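# Assemble two printed parts into a glue bottle

## Task

Join the two 3D-printed pieces so they match the completed glue bottle shown on the stand, and do it quickly.

## Robot and tools

Robot: two Franka FR3 seven-joint arms, left_arm and right_arm, each carrying a Robotiq 2F-140 two-finger gripper. left_arm's fingers are rigid. right_arm's fingers can fold at a hinge: only the outer quarter of each pad (near the fingertip) grips normally; closer to the palm the fingers may wrap, pull the part inward, hold narrow parts loosely or not at all, squeeze wide ones too hard, or let go later. Pushing a held part toward the palm or pressing a fingertip end-on into a surface can fold them with little visible contact, spoiling the next grip.

Frame: all poses, targets and readings use the scene frame. Origin is at table-top height midway between the nominal arm bases; +z up, +x out over the table, +y toward left_arm (arm names do not match image left/right). Calibrated base positions: left_arm (-0.023, +0.458, 0) m, right_arm (-0.015, -0.292, 0) m, both nearly unrotated. Reported hand poses may be off by a few centimetres at long reach. Gripper frame: fingers point along its +z, open and close along its y. end_effector_position is the spot between the pads when shut; fingertips extend about 33 mm past it when the gap is 40 mm or less, only 9 mm when fully open. A big wrist rotation can swing the elbow.

The row: every moving command is a row of 20 numbers covering both arms, even if one is idle. First left_arm: x, y, z (metres, absolute position in the scene frame), qw, qx, qy, qz (absolute orientation, w first), then gripper position, force_limit, speed (each -1 to 1). Then the same ten for right_arm. To keep an arm still, resend exactly its last reported pose and the gripper numbers you last sent; a 0 counts as a real command. Keep a fixed quaternion in every row rather than copying a drifted reading.

Gripper numbers: position +1 is fully open (140 mm); the pads touch near -0.8; -1 closes until blocked. speed sets finger travel rate (about 30 mm/s at -1, 140 at 0, 250 at +1). force_limit sets squeeze after a slow close on parts up to 40 mm (about 14 N at -1, 40 N at 0, 58 N at +1); faster closes from farther away grip harder (up to ~116 N). Both start at +1. Check object_status: 0 moving, 1 blocked while opening, 2 blocked while closing (a grip), 3 reached target or pads met. It updates 0.2 to 1.7 s after contact. To tighten while status is 2, raise force_limit and nudge position (-1 to -0.98); to loosen, open then close slowly. position_measured is in counts: 3 open, ~75 = 100 mm, 139 = 60 mm, 200 = 20 mm, 230 = pads touching.

Tools:
execute_actions(actions, cameras): actions is a list of actions; each action is up to 15 rows, one per 1/30 s step, lasting 0.5 s (a short action repeats its last row). Any target more than 0.6 m from the gripper's current position along any of its axes gets the action refused; a malformed action or a failing first action rejects the call. Each step is clipped to 70 mm and 16 degrees from the measured pose, so check the Hand target line and send the remainder next. An empty list returns state plus all camera images.
move(target, speed, blend, blocking, cameras): straight-line paths from Hand target to one row or a list of up to 15 rows (absolute poses, no 0.6 m limit). speed in m/s, 0.002 to 2, default 0.25 (rotation capped at twice that in rad/s and 2.5 rad/s). blend in metres rounds corners; 0 stops at each. Max 10 s total. No collision avoidance. Finger changes on later rows apply on arrival once everything rests. Result adds a move: line (done, off_target, moving, held, fault; limits=paced means clipped, limits=held means steps withheld). blocking=false returns after ~0.5 s while motion continues.
wait(seconds 0 to 10), stop() brakes a running move, zoom_image(camera, region [x0,y0,x1,y1] pixels, at most 504 by 504), clear_fault(arm), read_manual(section) gives licences only, finished_scene(scene=1) ends irreversibly.

Cameras: cam_high, cam_low, cam_bench, cam_left_wrist, cam_right_wrist, each 896x504; calibration is approximate.

Results: each gripper's position and quaternion, joint data, Joint torques, External joint torques (contact estimate, includes held weight), Flange force along the gripper's x y z (noisy, includes held weight, reads zero near singular poses), Tool commands, and warnings such as MOTOR HOT.

Faults and care: an arm halts on a torque fault (contact torque at joint limits: 35, 35, 32, 30, 12, 12, 12 N m), a force fault (40 N net outside force, held weight included), exceeding a joint range, or overspeed; call clear_fault for it, and open the grip first if the grip pins the arm. Overheating from long stretched poses, loads or pushing toward unreachable poses brakes an arm 30 to 60 s. Never let the grippers, their housings or wrist cameras touch each other or close on the other arm's fingers. Avoid drops, releasing moving parts, slams, hard pushes, hard grips on parts still resting on something, and fast-swung loads. Anything off the table fails the task. The assembled result must stay put after the robot lets go. Be fast and smooth.

Each tool is called after "Emit:" in YAML: its name, and indented under it one key for each argument.

## Session

Emit:
execute_actions:
  actions: []

Scene clock: 0.00 s.
left_arm: end_effector_position=(+0.2730, +0.8706, +0.1548) position_measured=3 object_status=3 end_effector_quat_wxyz=(-0.314, -0.411, +0.572, +0.637) | right_arm: end_effector_position=(+0.5053, -0.2475, +0.2189) position_measured=3 object_status=3 end_effector_quat_wxyz=(+0.008, +0.896, -0.440, -0.055)
Joint positions: left_arm=[0.411 0.865 -0.054 -1.599 1.019 1.125 0.372] | right_arm=[0.013 0.018 0 -2.029 0.044 1.943 -0.614]
Joint velocities: within noise
Joint torques (N m): no reading
External joint torques (N m): no reading
Flange force (N): no reading
Hand target: left_arm +0.2730, +0.8706, +0.1548; -0.314, -0.411, +0.572, +0.637 | right_arm +0.5053, -0.2475, +0.2189; +0.008, +0.896, -0.440, -0.055
Tool commands: left_gripper/position=+1.0 left_gripper/force_limit=+1.0 left_gripper/speed=+1.0 right_gripper/position=+1.0 right_gripper/force_limit=+1.0 right_gripper/speed=+1.0

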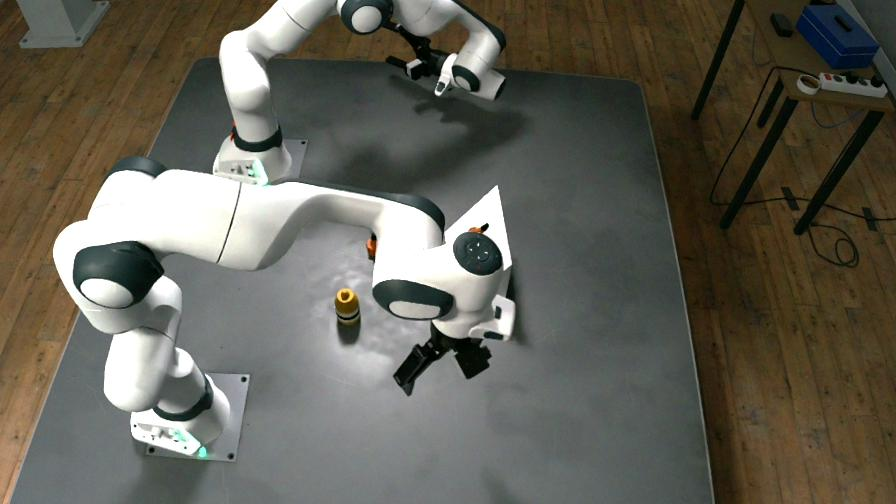

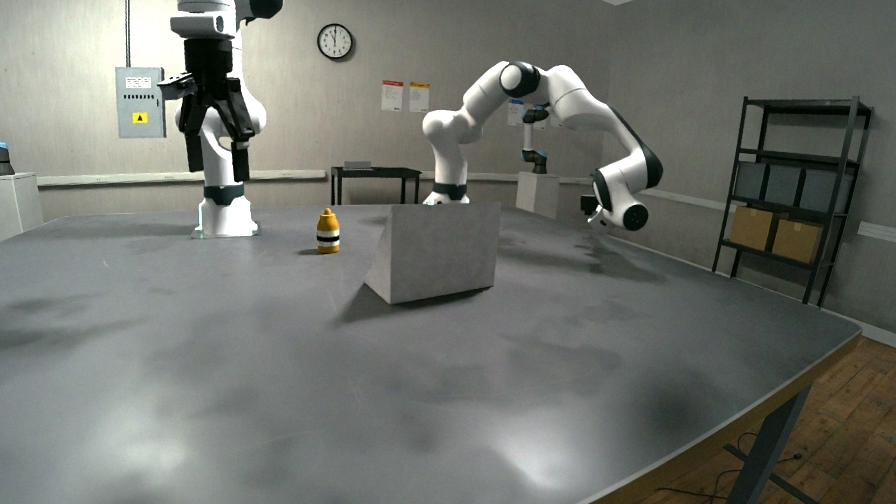

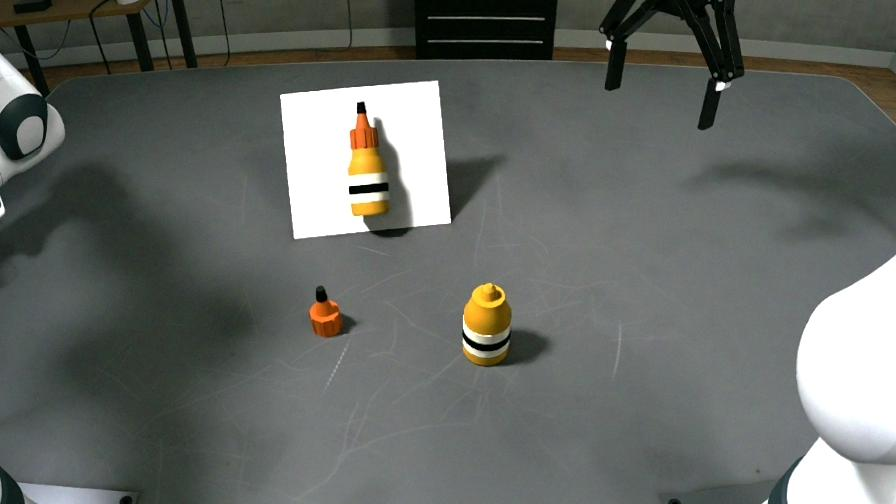

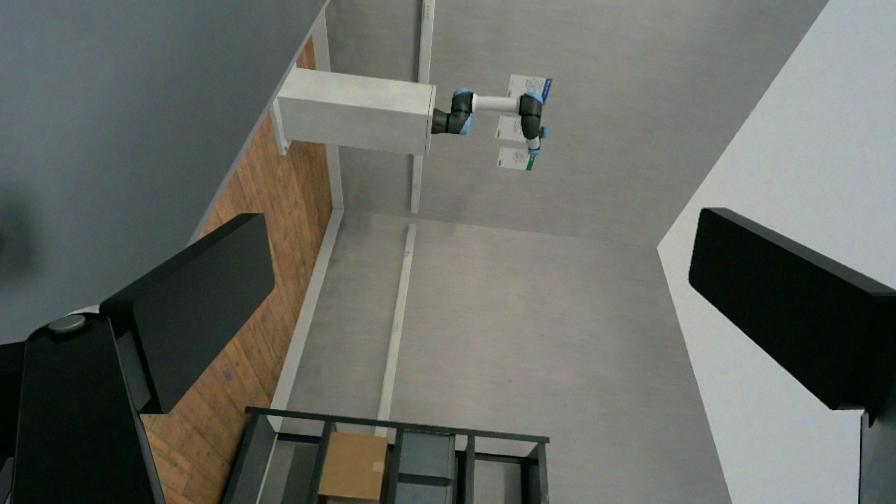

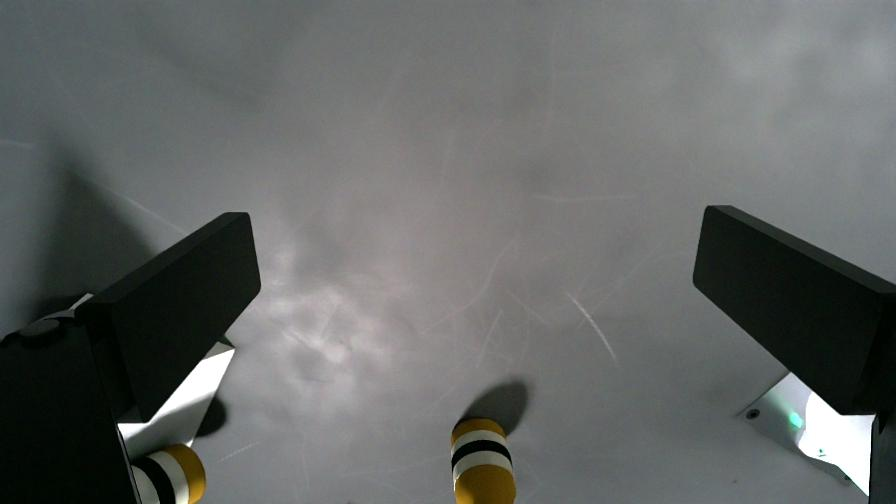

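Emit:
zoom_image:
  camera: "cam_bench"
  region: [280, 80, 540, 380]

Emit:
zoom_image:
  camera: "cam_bench"
  region: [290, 270, 370, 350]

Emit:
zoom_image:
  camera: "cam_bench"
  region: [440, 270, 540, 380]

Emit:
zoom_image:
  camera: "cam_high"
  region: [300, 180, 540, 360]

Scaled by 1.680 from the camera's 896x504 image, which has a finer 1280x720 frame.

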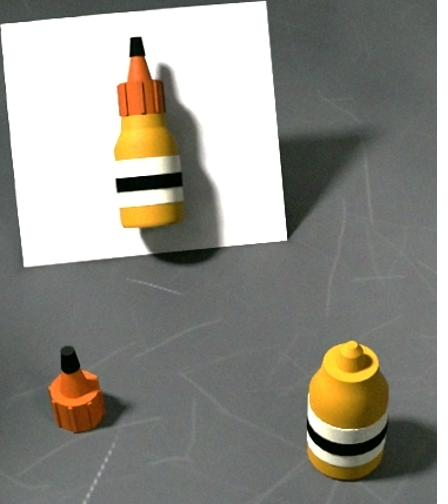

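Scaled by 6.300 from the camera's 896x504 image, which has a finer 1280x720 frame.

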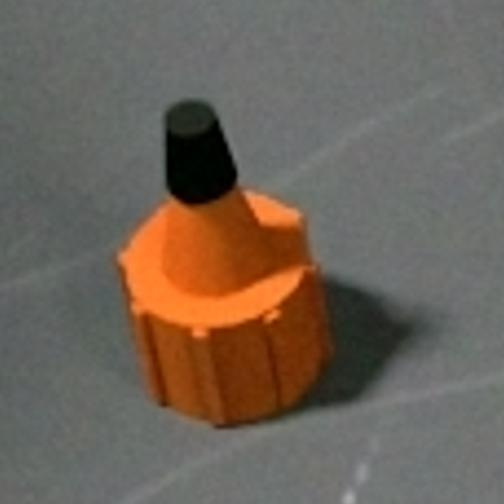

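Scaled by 4.582 from the camera's 896x504 image, which has a finer 1280x720 frame.

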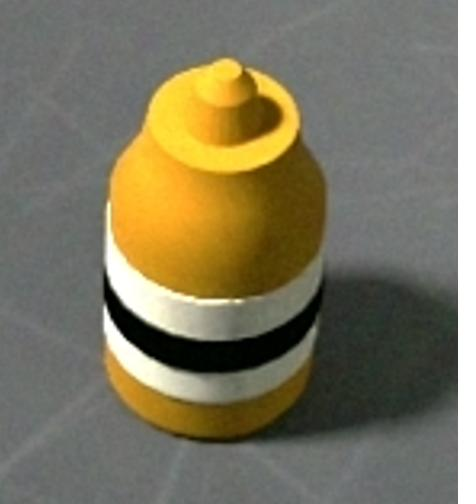

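Scaled by 2.100 from the camera's 896x504 image, which has a finer 1280x720 frame.

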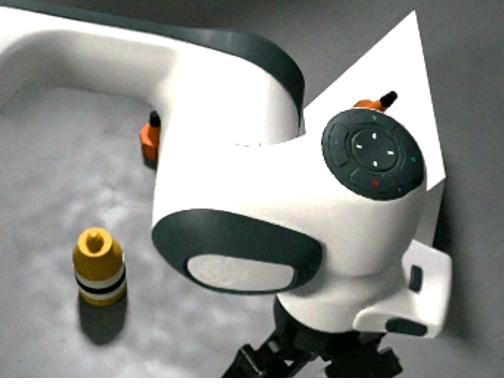

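Emit:
move:
  target:
    - [0.4,0.6,0.35,0.17,0.42,-0.8,-0.38,0,-1,-1,0.5053,-0.2475,0.2189,0.008,0.896,-0.440,-0.055,1,1,1]
    - [0.303,0.179,0.22,0,0.3827,-0.9239,0,0,-1,-1,0.5053,-0.2475,0.2189,0.008,0.896,-0.440,-0.055,1,1,1]
  blend: [0.06,0]
  speed: 0.35
  cameras: ["all"]

Scene clock: 5.17 s.
left_arm: end_effector_position=(+0.3026, +0.1799, +0.2208) position_measured=129 object_status=3 end_effector_quat_wxyz=(+0.000, -0.378, +0.926, +0.002) | right_arm: end_effector_position=(+0.5053, -0.2475, +0.2189) position_measured=3 object_status=3 end_effector_quat_wxyz=(+0.008, +0.896, -0.440, -0.055)
Joint positions: left_arm=[0.021 -0.468 -0.684 -2.437 -0.323 2.039 0.35] | right_arm=[0.013 0.018 0 -2.029 0.044 1.943 -0.614]
Joint velocities: left_arm=[0.002 0 -0.001 0 -0.001 0.003 -0.004] | right_arm=[within noise]
Joint torques (N m): left_arm=[0.17 -10.61 7.12 22.19 0.21 2.73 -0.17] | right_arm=[-0.41 -33.11 0.41 24.63 0.88 2.32 0.1]
External joint torques (N m): left_arm=[0.16 0.14 -0.49 -0.78 -0.45 0.22 -0.17] | right_arm=[-0.52 -0.58 0.28 0.55 0.13 -0.02 0.09]
Flange force (N): left_arm=[1.0 0.9 2.7] | right_arm=[0.1 -0.1 -1.4]
Hand target: left_arm +0.3030, +0.1790, +0.2200; +0.000, -0.383, +0.924, +0.000 | right_arm +0.5053, -0.2475, +0.2189; +0.008, +0.896, -0.440, -0.055
Off the commanded pose: left_arm 0.001 m, 1 deg | right_arm 0.000 m, 0 deg.
move: done
camera_calibration:
cam_left_wrist: T_world_to_cam=[[-0.69475, 0.719104, -0.0145595, 0.0936026], [0.66619, 0.650994, 0.363866, -0.399429], [0.271136, 0.243096, -0.931337, 0.221619], [0, 0, 0, 1]] pos_world=[0.271037, 0.138841, 0.353103]

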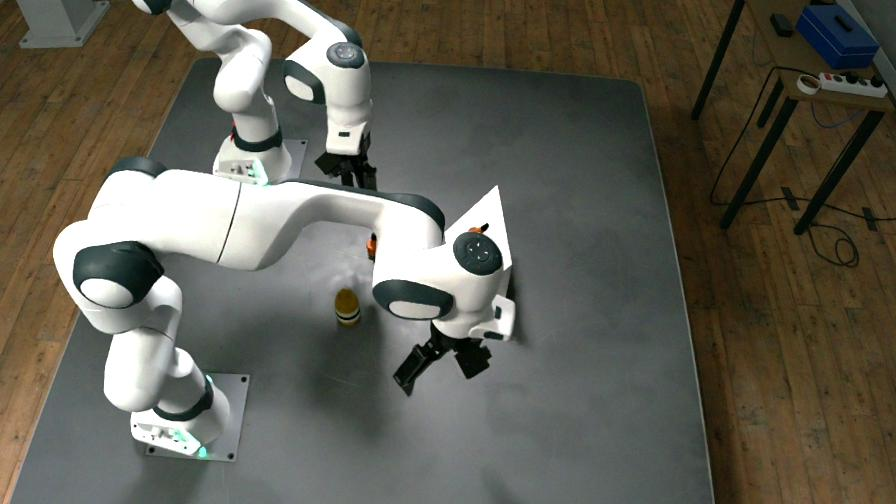

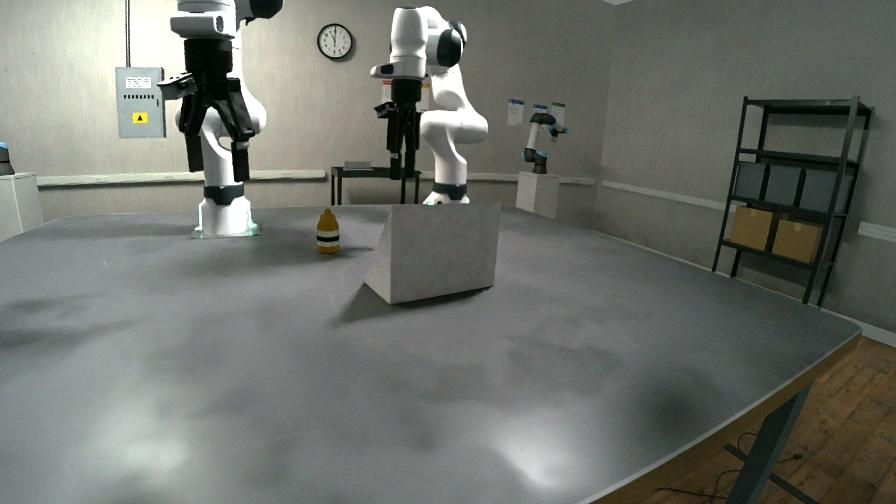

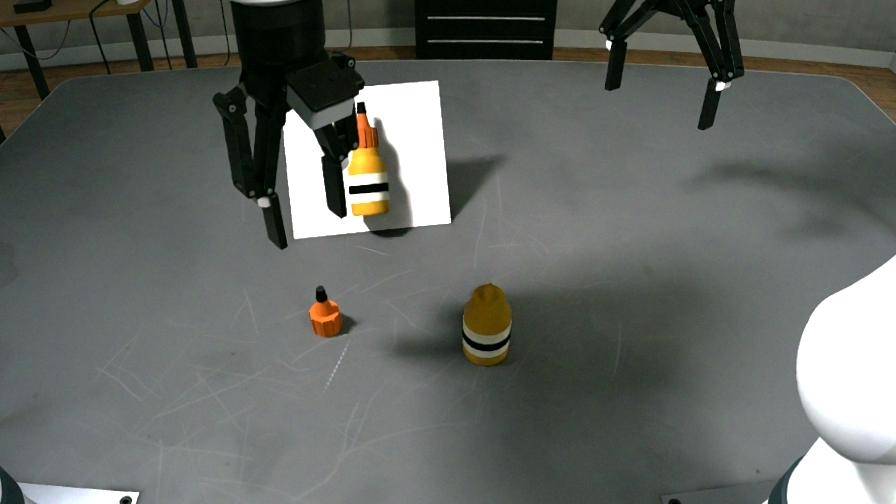

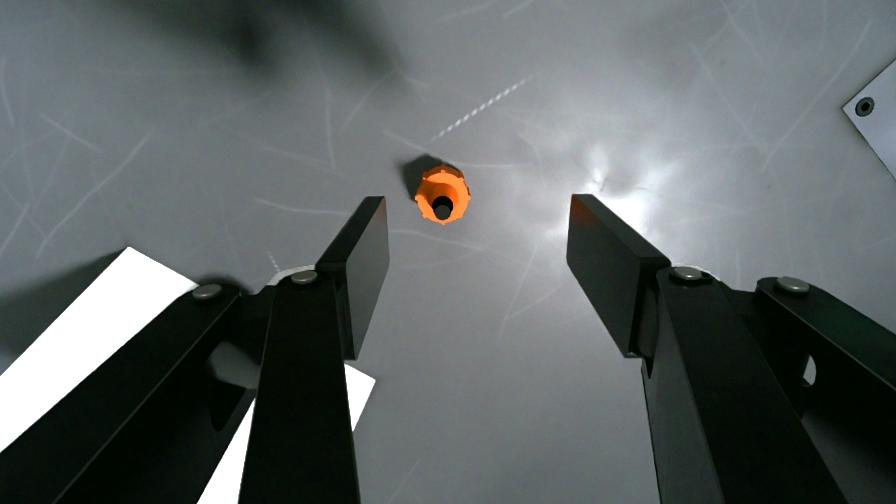

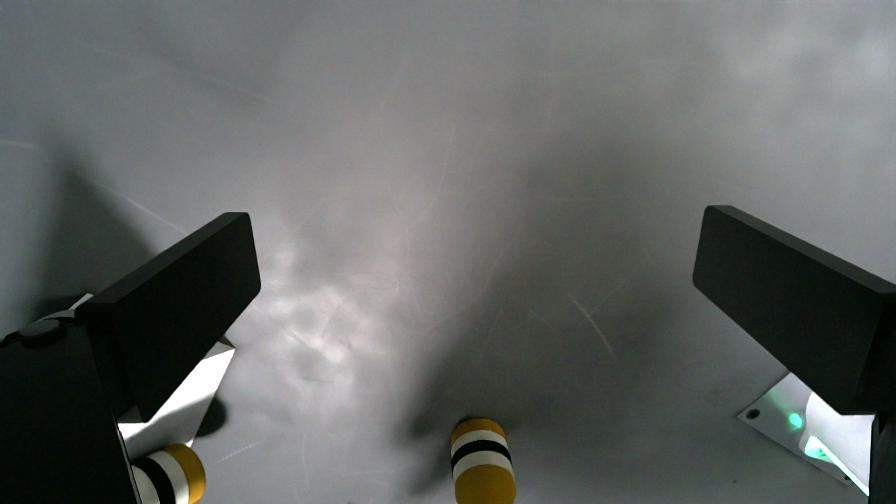

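Emit:
move:
  target: [0.333,0.189,0.13,0,0.3827,-0.9239,0,0,-1,-1,0.5053,-0.2475,0.2189,0.008,0.896,-0.440,-0.055,1,1,1]
  cameras: ["cam_left_wrist","cam_bench","cam_low"]

Emit:
zoom_image:
  camera: "cam_bench"
  region: [200, 150, 560, 400]

Scene clock: 7.13 s.
left_arm: end_effector_position=(+0.3311, +0.1899, +0.1294) position_measured=129 object_status=3 end_effector_quat_wxyz=(-0.002, -0.380, +0.925, +0.001) | right_arm: end_effector_position=(+0.5053, -0.2475, +0.2189) position_measured=3 object_status=3 end_effector_quat_wxyz=(+0.008, +0.896, -0.440, -0.055)
Joint positions: left_arm=[0.129 -0.249 -0.79 -2.519 -0.246 2.322 0.327] | right_arm=[0.013 0.018 0 -2.029 0.044 1.943 -0.614]
Joint velocities: left_arm=[0.002 0 -0.002 0.001 0.001 0.003 -0.005] | right_arm=[within noise]
Joint torques (N m): left_arm=[0.06 -14.29 4.13 21.42 0.62 2.71 -0.18] | right_arm=[-0.44 -32.99 0.4 24.63 0.88 2.34 0.07]
External joint torques (N m): left_arm=[0.14 0.28 -0.33 0.01 0.09 0.21 -0.18] | right_arm=[-0.45 -0.49 0.37 0.54 0.14 0 0.06]
Flange force (N): left_arm=[0.1 -2.6 2.1] | right_arm=[0.1 -0.4 -1.3]
Hand target: left_arm +0.3330, +0.1890, +0.1300; +0.000, -0.383, +0.924, +0.000 | right_arm +0.5053, -0.2475, +0.2189; +0.008, +0.896, -0.440, -0.055
Off the commanded pose: left_arm 0.002 m, 0 deg | right_arm 0.000 m, 0 deg.
move: done
camera_calibration:
cam_left_wrist: T_world_to_cam=[[-0.698152, 0.715829, -0.0131494, 0.106433], [0.664887, 0.655061, 0.358914, -0.391351], [0.265535, 0.241834, -0.933278, 0.128727], [0, 0, 0, 1]] pos_world=[0.30033, 0.149041, 0.261999]
Images, in order (width x height): cam_low 896x504, cam_bench 896x504, cam_left_wrist 896x504.

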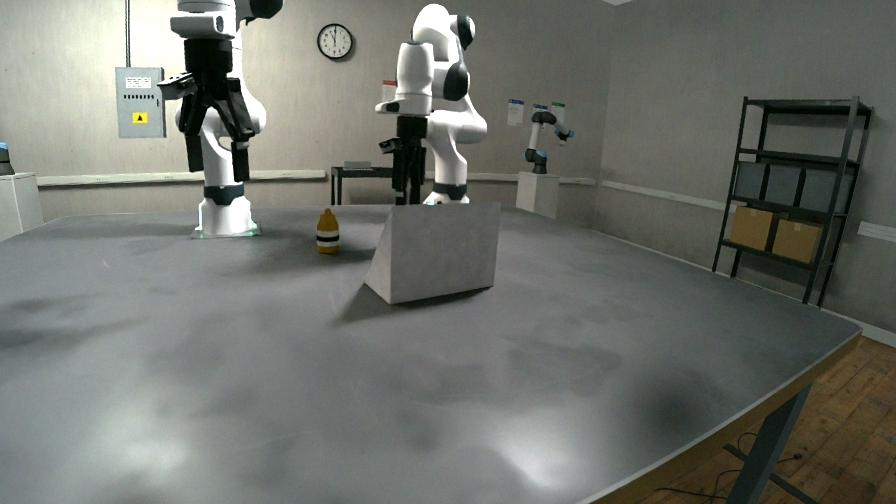

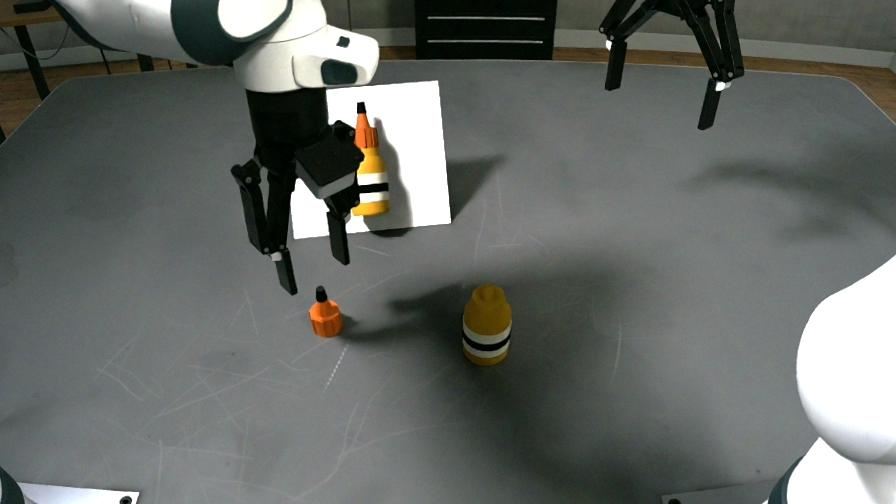

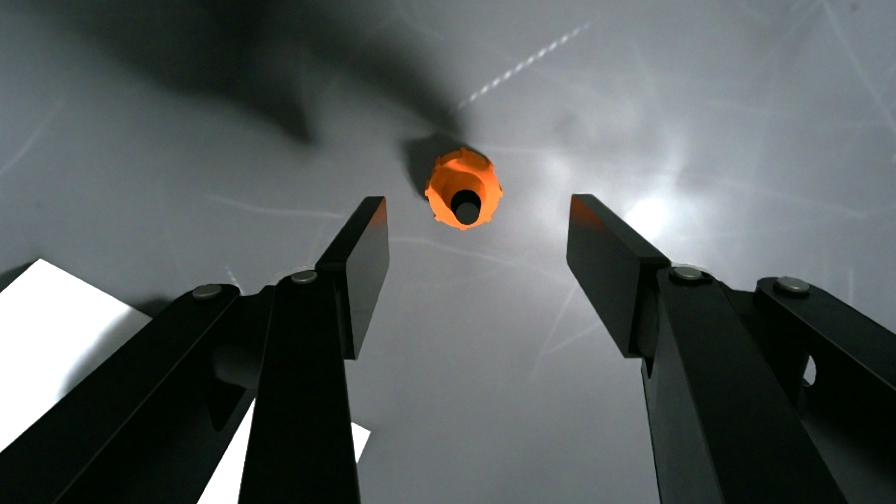

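Scaled by 1.400 from the camera's 896x504 image, which has a finer 1280x720 frame.

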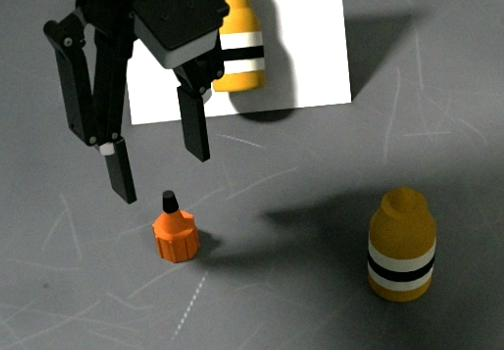

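Emit:
move:
  target: [0.337,0.192,0.043,0,0.3827,-0.9239,0,0,-1,-1,0.5053,-0.2475,0.2189,0.008,0.896,-0.440,-0.055,1,1,1]
  speed: 0.12
  cameras: ["cam_left_wrist","cam_bench"]

Emit:
zoom_image:
  camera: "cam_bench"
  region: [230, 200, 430, 360]

Scene clock: 9.83 s.
left_arm: end_effector_position=(+0.3353, +0.1931, +0.0424) position_measured=129 object_status=3 end_effector_quat_wxyz=(-0.002, -0.380, +0.925, +0.002) | right_arm: end_effector_position=(+0.5053, -0.2475, +0.2189) position_measured=3 object_status=3 end_effector_quat_wxyz=(+0.008, +0.896, -0.440, -0.055)
Joint positions: left_arm=[0.204 0.032 -0.846 -2.576 0.044 2.592 0.124] | right_arm=[0.013 0.018 0 -2.029 0.044 1.943 -0.614]
Joint velocities: left_arm=[0 0 0 0 0 0 -0.006] | right_arm=[within noise]
Joint torques (N m): left_arm=[-0.48 -18.65 -0.53 18.65 0.5 2.72 -0.15] | right_arm=[-0.44 -33.04 0.29 24.68 0.88 2.35 0.12]
External joint torques (N m): left_arm=[-0.41 0.36 0.16 -0.06 0.11 0.17 -0.15] | right_arm=[-0.21 -0.44 0.5 0.54 0.14 0 0.12]
Flange force (N): left_arm=[0.3 -2.4 3.3] | right_arm=[-0.1 -0.7 -1.3]
Hand target: left_arm +0.3370, +0.1920, +0.0430; +0.000, -0.383, +0.924, +0.000 | right_arm +0.5053, -0.2475, +0.2189; +0.008, +0.896, -0.440, -0.055
Off the commanded pose: left_arm 0.002 m, 0 deg | right_arm 0.000 m, 0 deg.
move: done
camera_calibration:
cam_left_wrist: T_world_to_cam=[[-0.69763, 0.71634, -0.0130142, 0.105532], [0.665034, 0.654207, 0.360199, -0.365022], [0.266539, 0.24263, -0.932785, 0.045184], [0, 0, 0, 1]] pos_world=[0.304331, 0.15224, 0.175001]
Images, in order (width x height): cam_bench 896x504, cam_left_wrist 896x504.

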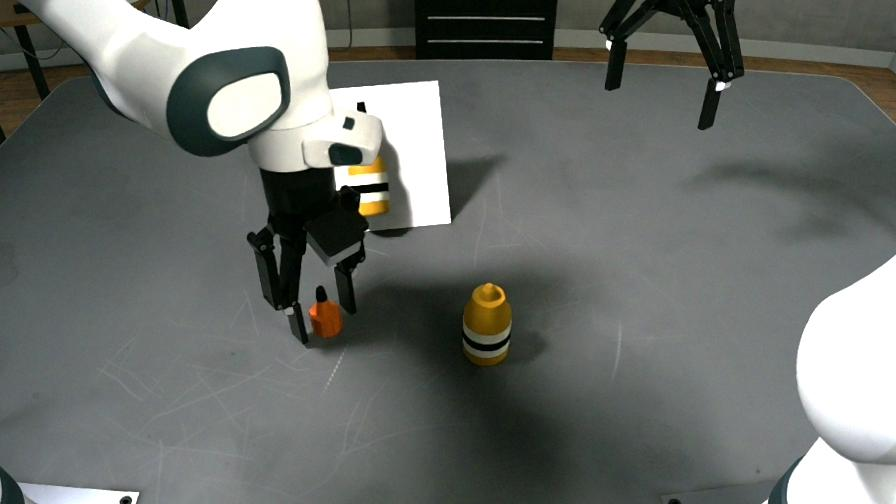

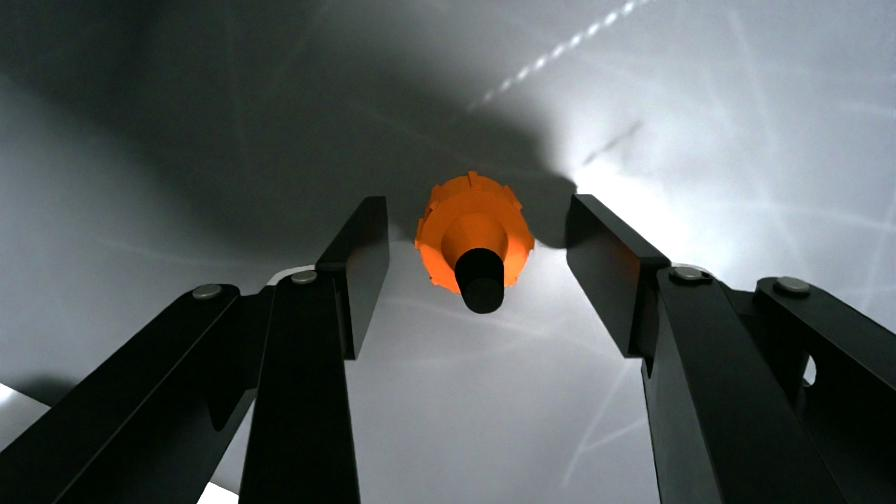

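Scaled by 2.520 from the camera's 896x504 image, which has a finer 1280x720 frame.

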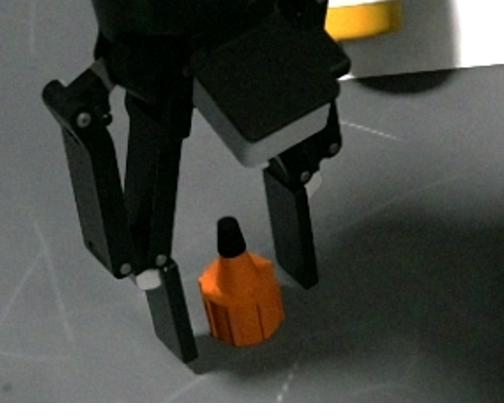

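Emit:
execute_actions:
  actions:
    - [[0.337,0.192,0.043,0,0.3827,-0.9239,0,-1,-1,-1,0.5053,-0.2475,0.2189,0.008,0.896,-0.440,-0.055,1,1,1]]
    - [[0.337,0.192,0.043,0,0.3827,-0.9239,0,-1,-1,-1,0.5053,-0.2475,0.2189,0.008,0.896,-0.440,-0.055,1,1,1]]
    - [[0.337,0.192,0.043,0,0.3827,-0.9239,0,-1,-1,-1,0.5053,-0.2475,0.2189,0.008,0.896,-0.440,-0.055,1,1,1]]
    - [[0.337,0.192,0.043,0,0.3827,-0.9239,0,-1,-1,-1,0.5053,-0.2475,0.2189,0.008,0.896,-0.440,-0.055,1,1,1]]
  cameras: ["cam_left_wrist"]

Scene clock: 12.40 s.
left_arm: end_effector_position=(+0.3356, +0.1930, +0.0426) position_measured=172 object_status=2 end_effector_quat_wxyz=(-0.001, -0.381, +0.925, +0.002) | right_arm: end_effector_position=(+0.5053, -0.2475, +0.2189) position_measured=3 object_status=3 end_effector_quat_wxyz=(+0.008, +0.896, -0.440, -0.055)
Joint positions: left_arm=[0.204 0.032 -0.846 -2.575 0.045 2.592 0.121] | right_arm=[0.013 0.018 0 -2.029 0.044 1.943 -0.614]
Joint torques (N m): left_arm=[-0.23 -18.76 -0.76 18.42 0.52 2.69 -0.16] | right_arm=[-0.45 -33.06 0.35 24.58 0.88 2.35 0.13]
External joint torques (N m): left_arm=[-0.27 0.28 -0.17 -0.33 0.13 0.14 -0.16] | right_arm=[-0.43 -0.5 0.34 0.46 0.13 0 0.12]
External joint torques at the end of the 1st action: left_arm=[-0.12 0.31 0 -0.04 0.15 0.15 -0.11] | right_arm=[-0.27 -0.66 0.49 0.58 0.13 0.01 0.06]
External joint torques at the end of the 2nd action: left_arm=[-0.27 0.4 -0.16 -0.26 0.13 0.14 -0.05] | right_arm=[-0.4 -0.36 0.38 0.45 0.12 -0.01 0.14]
External joint torques at the end of the 3rd action: left_arm=[-0.21 0.28 -0.15 -0.3 0.14 0.16 -0.11] | right_arm=[-0.38 -0.47 0.4 0.52 0.11 -0.01 0.12]
Flange force (N): left_arm=[0.7 -1.2 2.9] | right_arm=[-0.1 -0.1 -1.2]
Flange force at the end of the 1st action (N): left_arm=[0.1 -2.1 2.9] | right_arm=[-0.3 -0.2 -1.5]
Flange force at the end of the 2nd action (N): left_arm=[0.4 -1.4 2.9] | right_arm=[0.0 -0.5 -1.1]
Flange force at the end of the 3rd action (N): left_arm=[0.5 -1.1 2.7] | right_arm=[0.0 -0.5 -1.3]
Hand target: left_arm +0.3370, +0.1920, +0.0430; +0.000, -0.383, +0.924, +0.000 | right_arm +0.5053, -0.2475, +0.2189; +0.008, +0.896, -0.440, -0.055
Off the commanded pose: left_arm 0.002 m, 0 deg | right_arm 0.000 m, 0 deg.
camera_calibration:
cam_left_wrist: T_world_to_cam=[[-0.699149, 0.714851, -0.0133609, 0.106633], [0.6634, 0.65557, 0.360733, -0.364927], [0.266629, 0.243342, -0.932574, 0.0450747], [0, 0, 0, 1]] pos_world=[0.304626, 0.15204, 0.175101]
Images, in order (width x height): cam_left_wrist 896x504.

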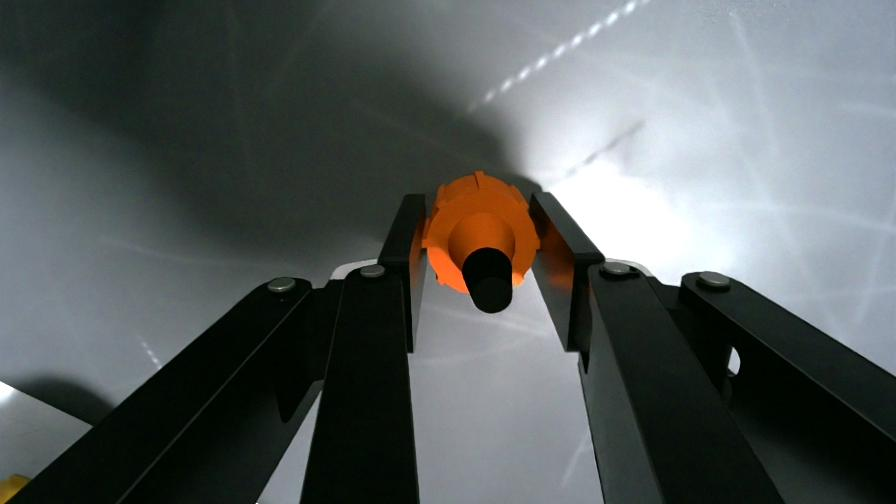

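Emit:
move:
  target:
    - [0.337,0.192,0.22,0,0.3827,-0.9239,0,-1,-1,-1,0.5053,-0.2475,0.2189,0.008,0.896,-0.440,-0.055,1,1,1]
    - [0.36,0.06,0.24,0,0.3827,-0.9239,0,-1,-1,-1,0.5053,-0.2475,0.2189,0.008,0.896,-0.440,-0.055,1,1,1]
  blend: [0.03,0]
  speed: 0.2
  cameras: ["cam_left_wrist","cam_bench"]

Scene clock: 15.90 s.
left_arm: end_effector_position=(+0.3607, +0.0603, +0.2397) position_measured=172 object_status=2 end_effector_quat_wxyz=(-0.001, -0.381, +0.925, -0.001) | right_arm: end_effector_position=(+0.5053, -0.2475, +0.2189) position_measured=3 object_status=3 end_effector_quat_wxyz=(+0.008, +0.896, -0.440, -0.055)
Joint positions: left_arm=[0.12 -0.005 -0.933 -2.02 -0.007 2.019 -0.008] | right_arm=[0.013 0.018 0 -2.029 0.044 1.943 -0.614]
Joint velocities: left_arm=[0.001 -0.001 -0.001 0 0 0 -0.006] | right_arm=[within noise]
Joint torques (N m): left_arm=[-0.65 -19.67 -0.52 24.6 0.76 2.4 -0.11] | right_arm=[-0.38 -33.07 0.33 24.63 0.86 2.34 0.13]
External joint torques (N m): left_arm=[-0.79 -0.09 -0.79 0.27 0.09 -0.17 -0.11] | right_arm=[-0.33 -0.52 0.37 0.54 0.11 0 0.12]
Flange force (N): left_arm=[1.6 -2.4 -0.6] | right_arm=[-0.1 -0.4 -1.4]
Hand target: left_arm +0.3600, +0.0600, +0.2400; +0.000, -0.383, +0.924, +0.000 | right_arm +0.5053, -0.2475, +0.2189; +0.008, +0.896, -0.440, -0.055
Off the commanded pose: left_arm 0.001 m, 0 deg | right_arm 0.000 m, 0 deg.
move: done
camera_calibration:
cam_left_wrist: T_world_to_cam=[[-0.698693, 0.715157, -0.0194366, 0.223002], [0.662463, 0.656992, 0.359867, -0.365177], [0.270131, 0.238561, -0.932801, 0.253581], [0, 0, 0, 1]] pos_world=[0.329226, 0.019942, 0.37229]
Images, in order (width x height): cam_bench 896x504, cam_left_wrist 896x504.

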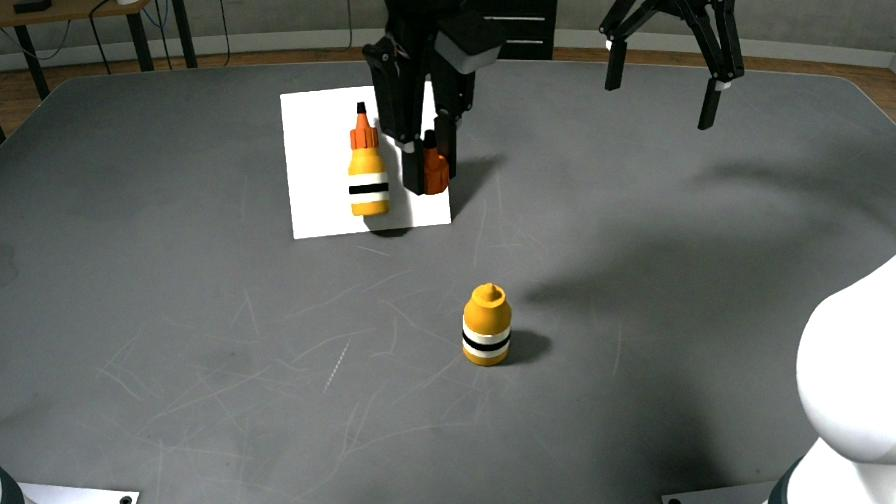

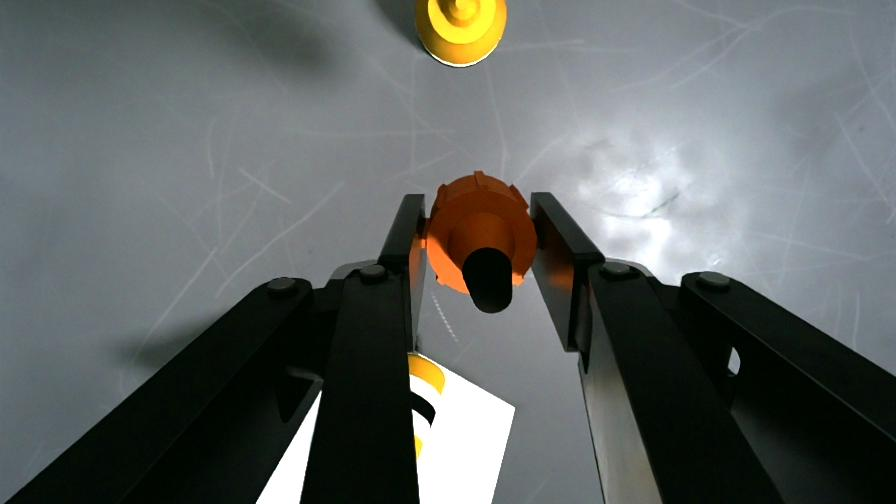

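Emit:
move:
  target: [0.332,0.028,0.215,0,0.3827,-0.9239,0,-1,-1,-1,0.5053,-0.2475,0.2189,0.008,0.896,-0.440,-0.055,1,1,1]
  speed: 0.15
  cameras: ["cam_left_wrist","cam_bench","cam_low"]

Emit:
zoom_image:
  camera: "cam_left_wrist"
  region: [380, 20, 580, 330]

Emit:
zoom_image:
  camera: "cam_low"
  region: [270, 120, 450, 270]

Emit:
zoom_image:
  camera: "cam_bench"
  region: [370, 80, 570, 380]

Scene clock: 18.17 s.
left_arm: end_effector_position=(+0.3301, +0.0291, +0.2141) position_measured=172 object_status=2 end_effector_quat_wxyz=(-0.002, -0.379, +0.925, +0.002) | right_arm: end_effector_position=(+0.5053, -0.2475, +0.2189) position_measured=3 object_status=3 end_effector_quat_wxyz=(+0.008, +0.896, -0.440, -0.055)
Joint positions: left_arm=[0.064 0.057 -0.971 -2.042 0.051 2.068 -0.126] | right_arm=[0.013 0.018 0 -2.029 0.044 1.943 -0.614]
Joint velocities: left_arm=[-0.001 -0.001 0 0.001 0 0 -0.006] | right_arm=[within noise]
Joint torques (N m): left_arm=[-0.59 -20.39 -1.52 24.26 0.76 2.76 -0.11] | right_arm=[-0.38 -33 0.34 24.67 0.88 2.34 0.08]
External joint torques (N m): left_arm=[-0.65 0.06 -0.11 0.18 0.1 0.21 -0.11] | right_arm=[-0.56 -0.53 0.16 0.6 0.12 0.01 0.08]
Flange force (N): left_arm=[1.2 -2.4 0.8] | right_arm=[0.4 -0.3 -1.5]
Hand target: left_arm +0.3320, +0.0280, +0.2150; +0.000, -0.383, +0.924, +0.000 | right_arm +0.5053, -0.2475, +0.2189; +0.008, +0.896, -0.440, -0.055
Off the commanded pose: left_arm 0.002 m, 1 deg | right_arm 0.000 m, 0 deg.
move: done
camera_calibration:
cam_left_wrist: T_world_to_cam=[[-0.696766, 0.717197, -0.0120236, 0.221169], [0.666013, 0.653083, 0.360428, -0.316474], [0.266351, 0.243127, -0.932709, 0.246462], [0, 0, 0, 1]] pos_world=[0.299233, -0.0118596, 0.346603]
Images, in order (width x height): cam_low 896x504, cam_bench 896x504, cam_left_wrist 896x504.

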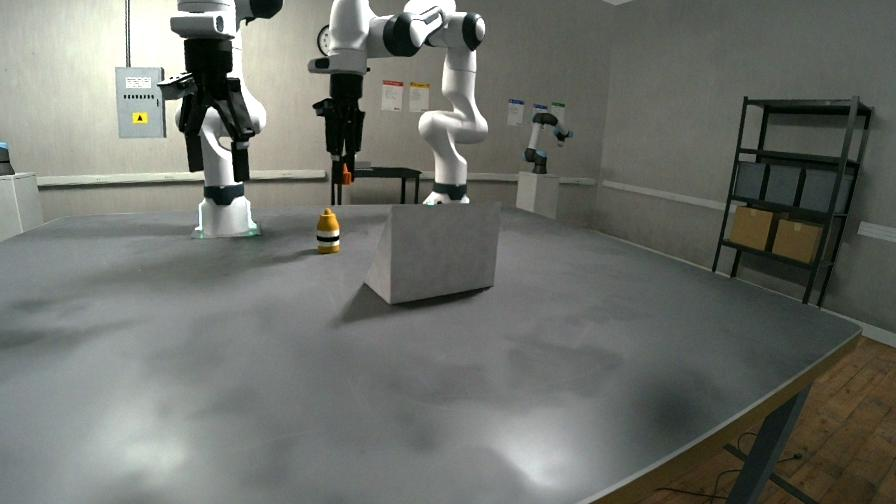

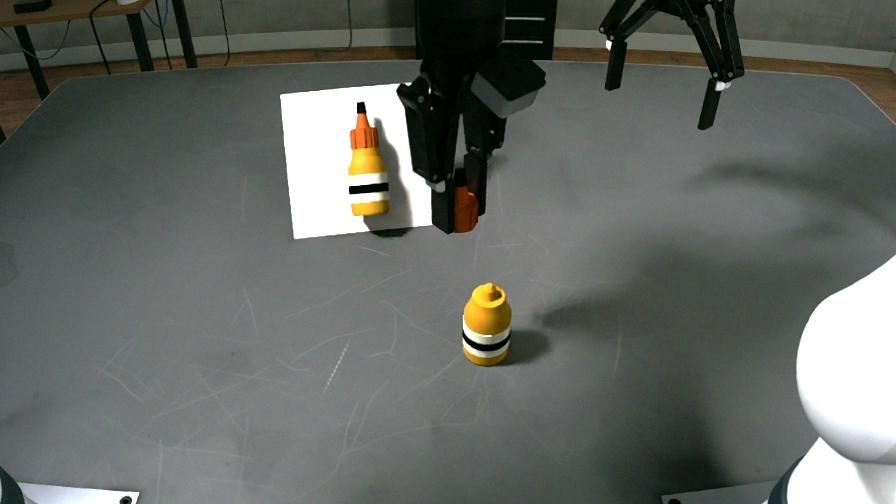

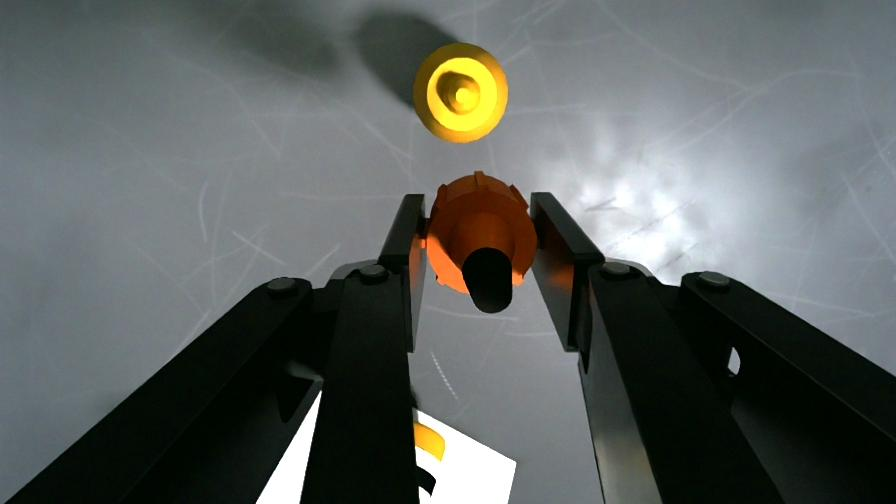

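Scaled by 1.626 from the camera's 896x504 image, which has a finer 1280x720 frame.

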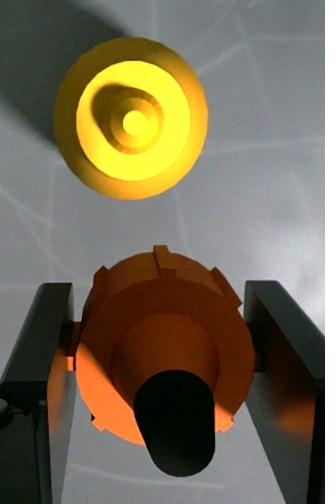

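Scaled by 2.800 from the camera's 896x504 image, which has a finer 1280x720 frame.

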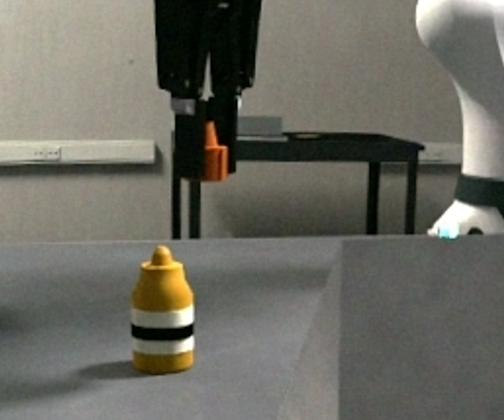

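Scaled by 1.680 from the camera's 896x504 image, which has a finer 1280x720 frame.

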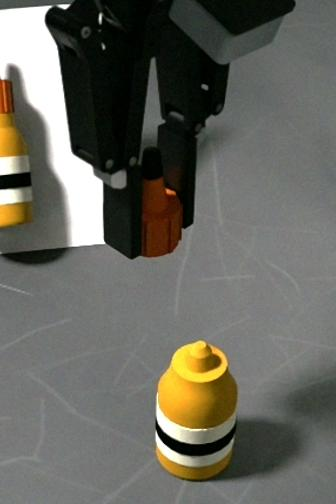

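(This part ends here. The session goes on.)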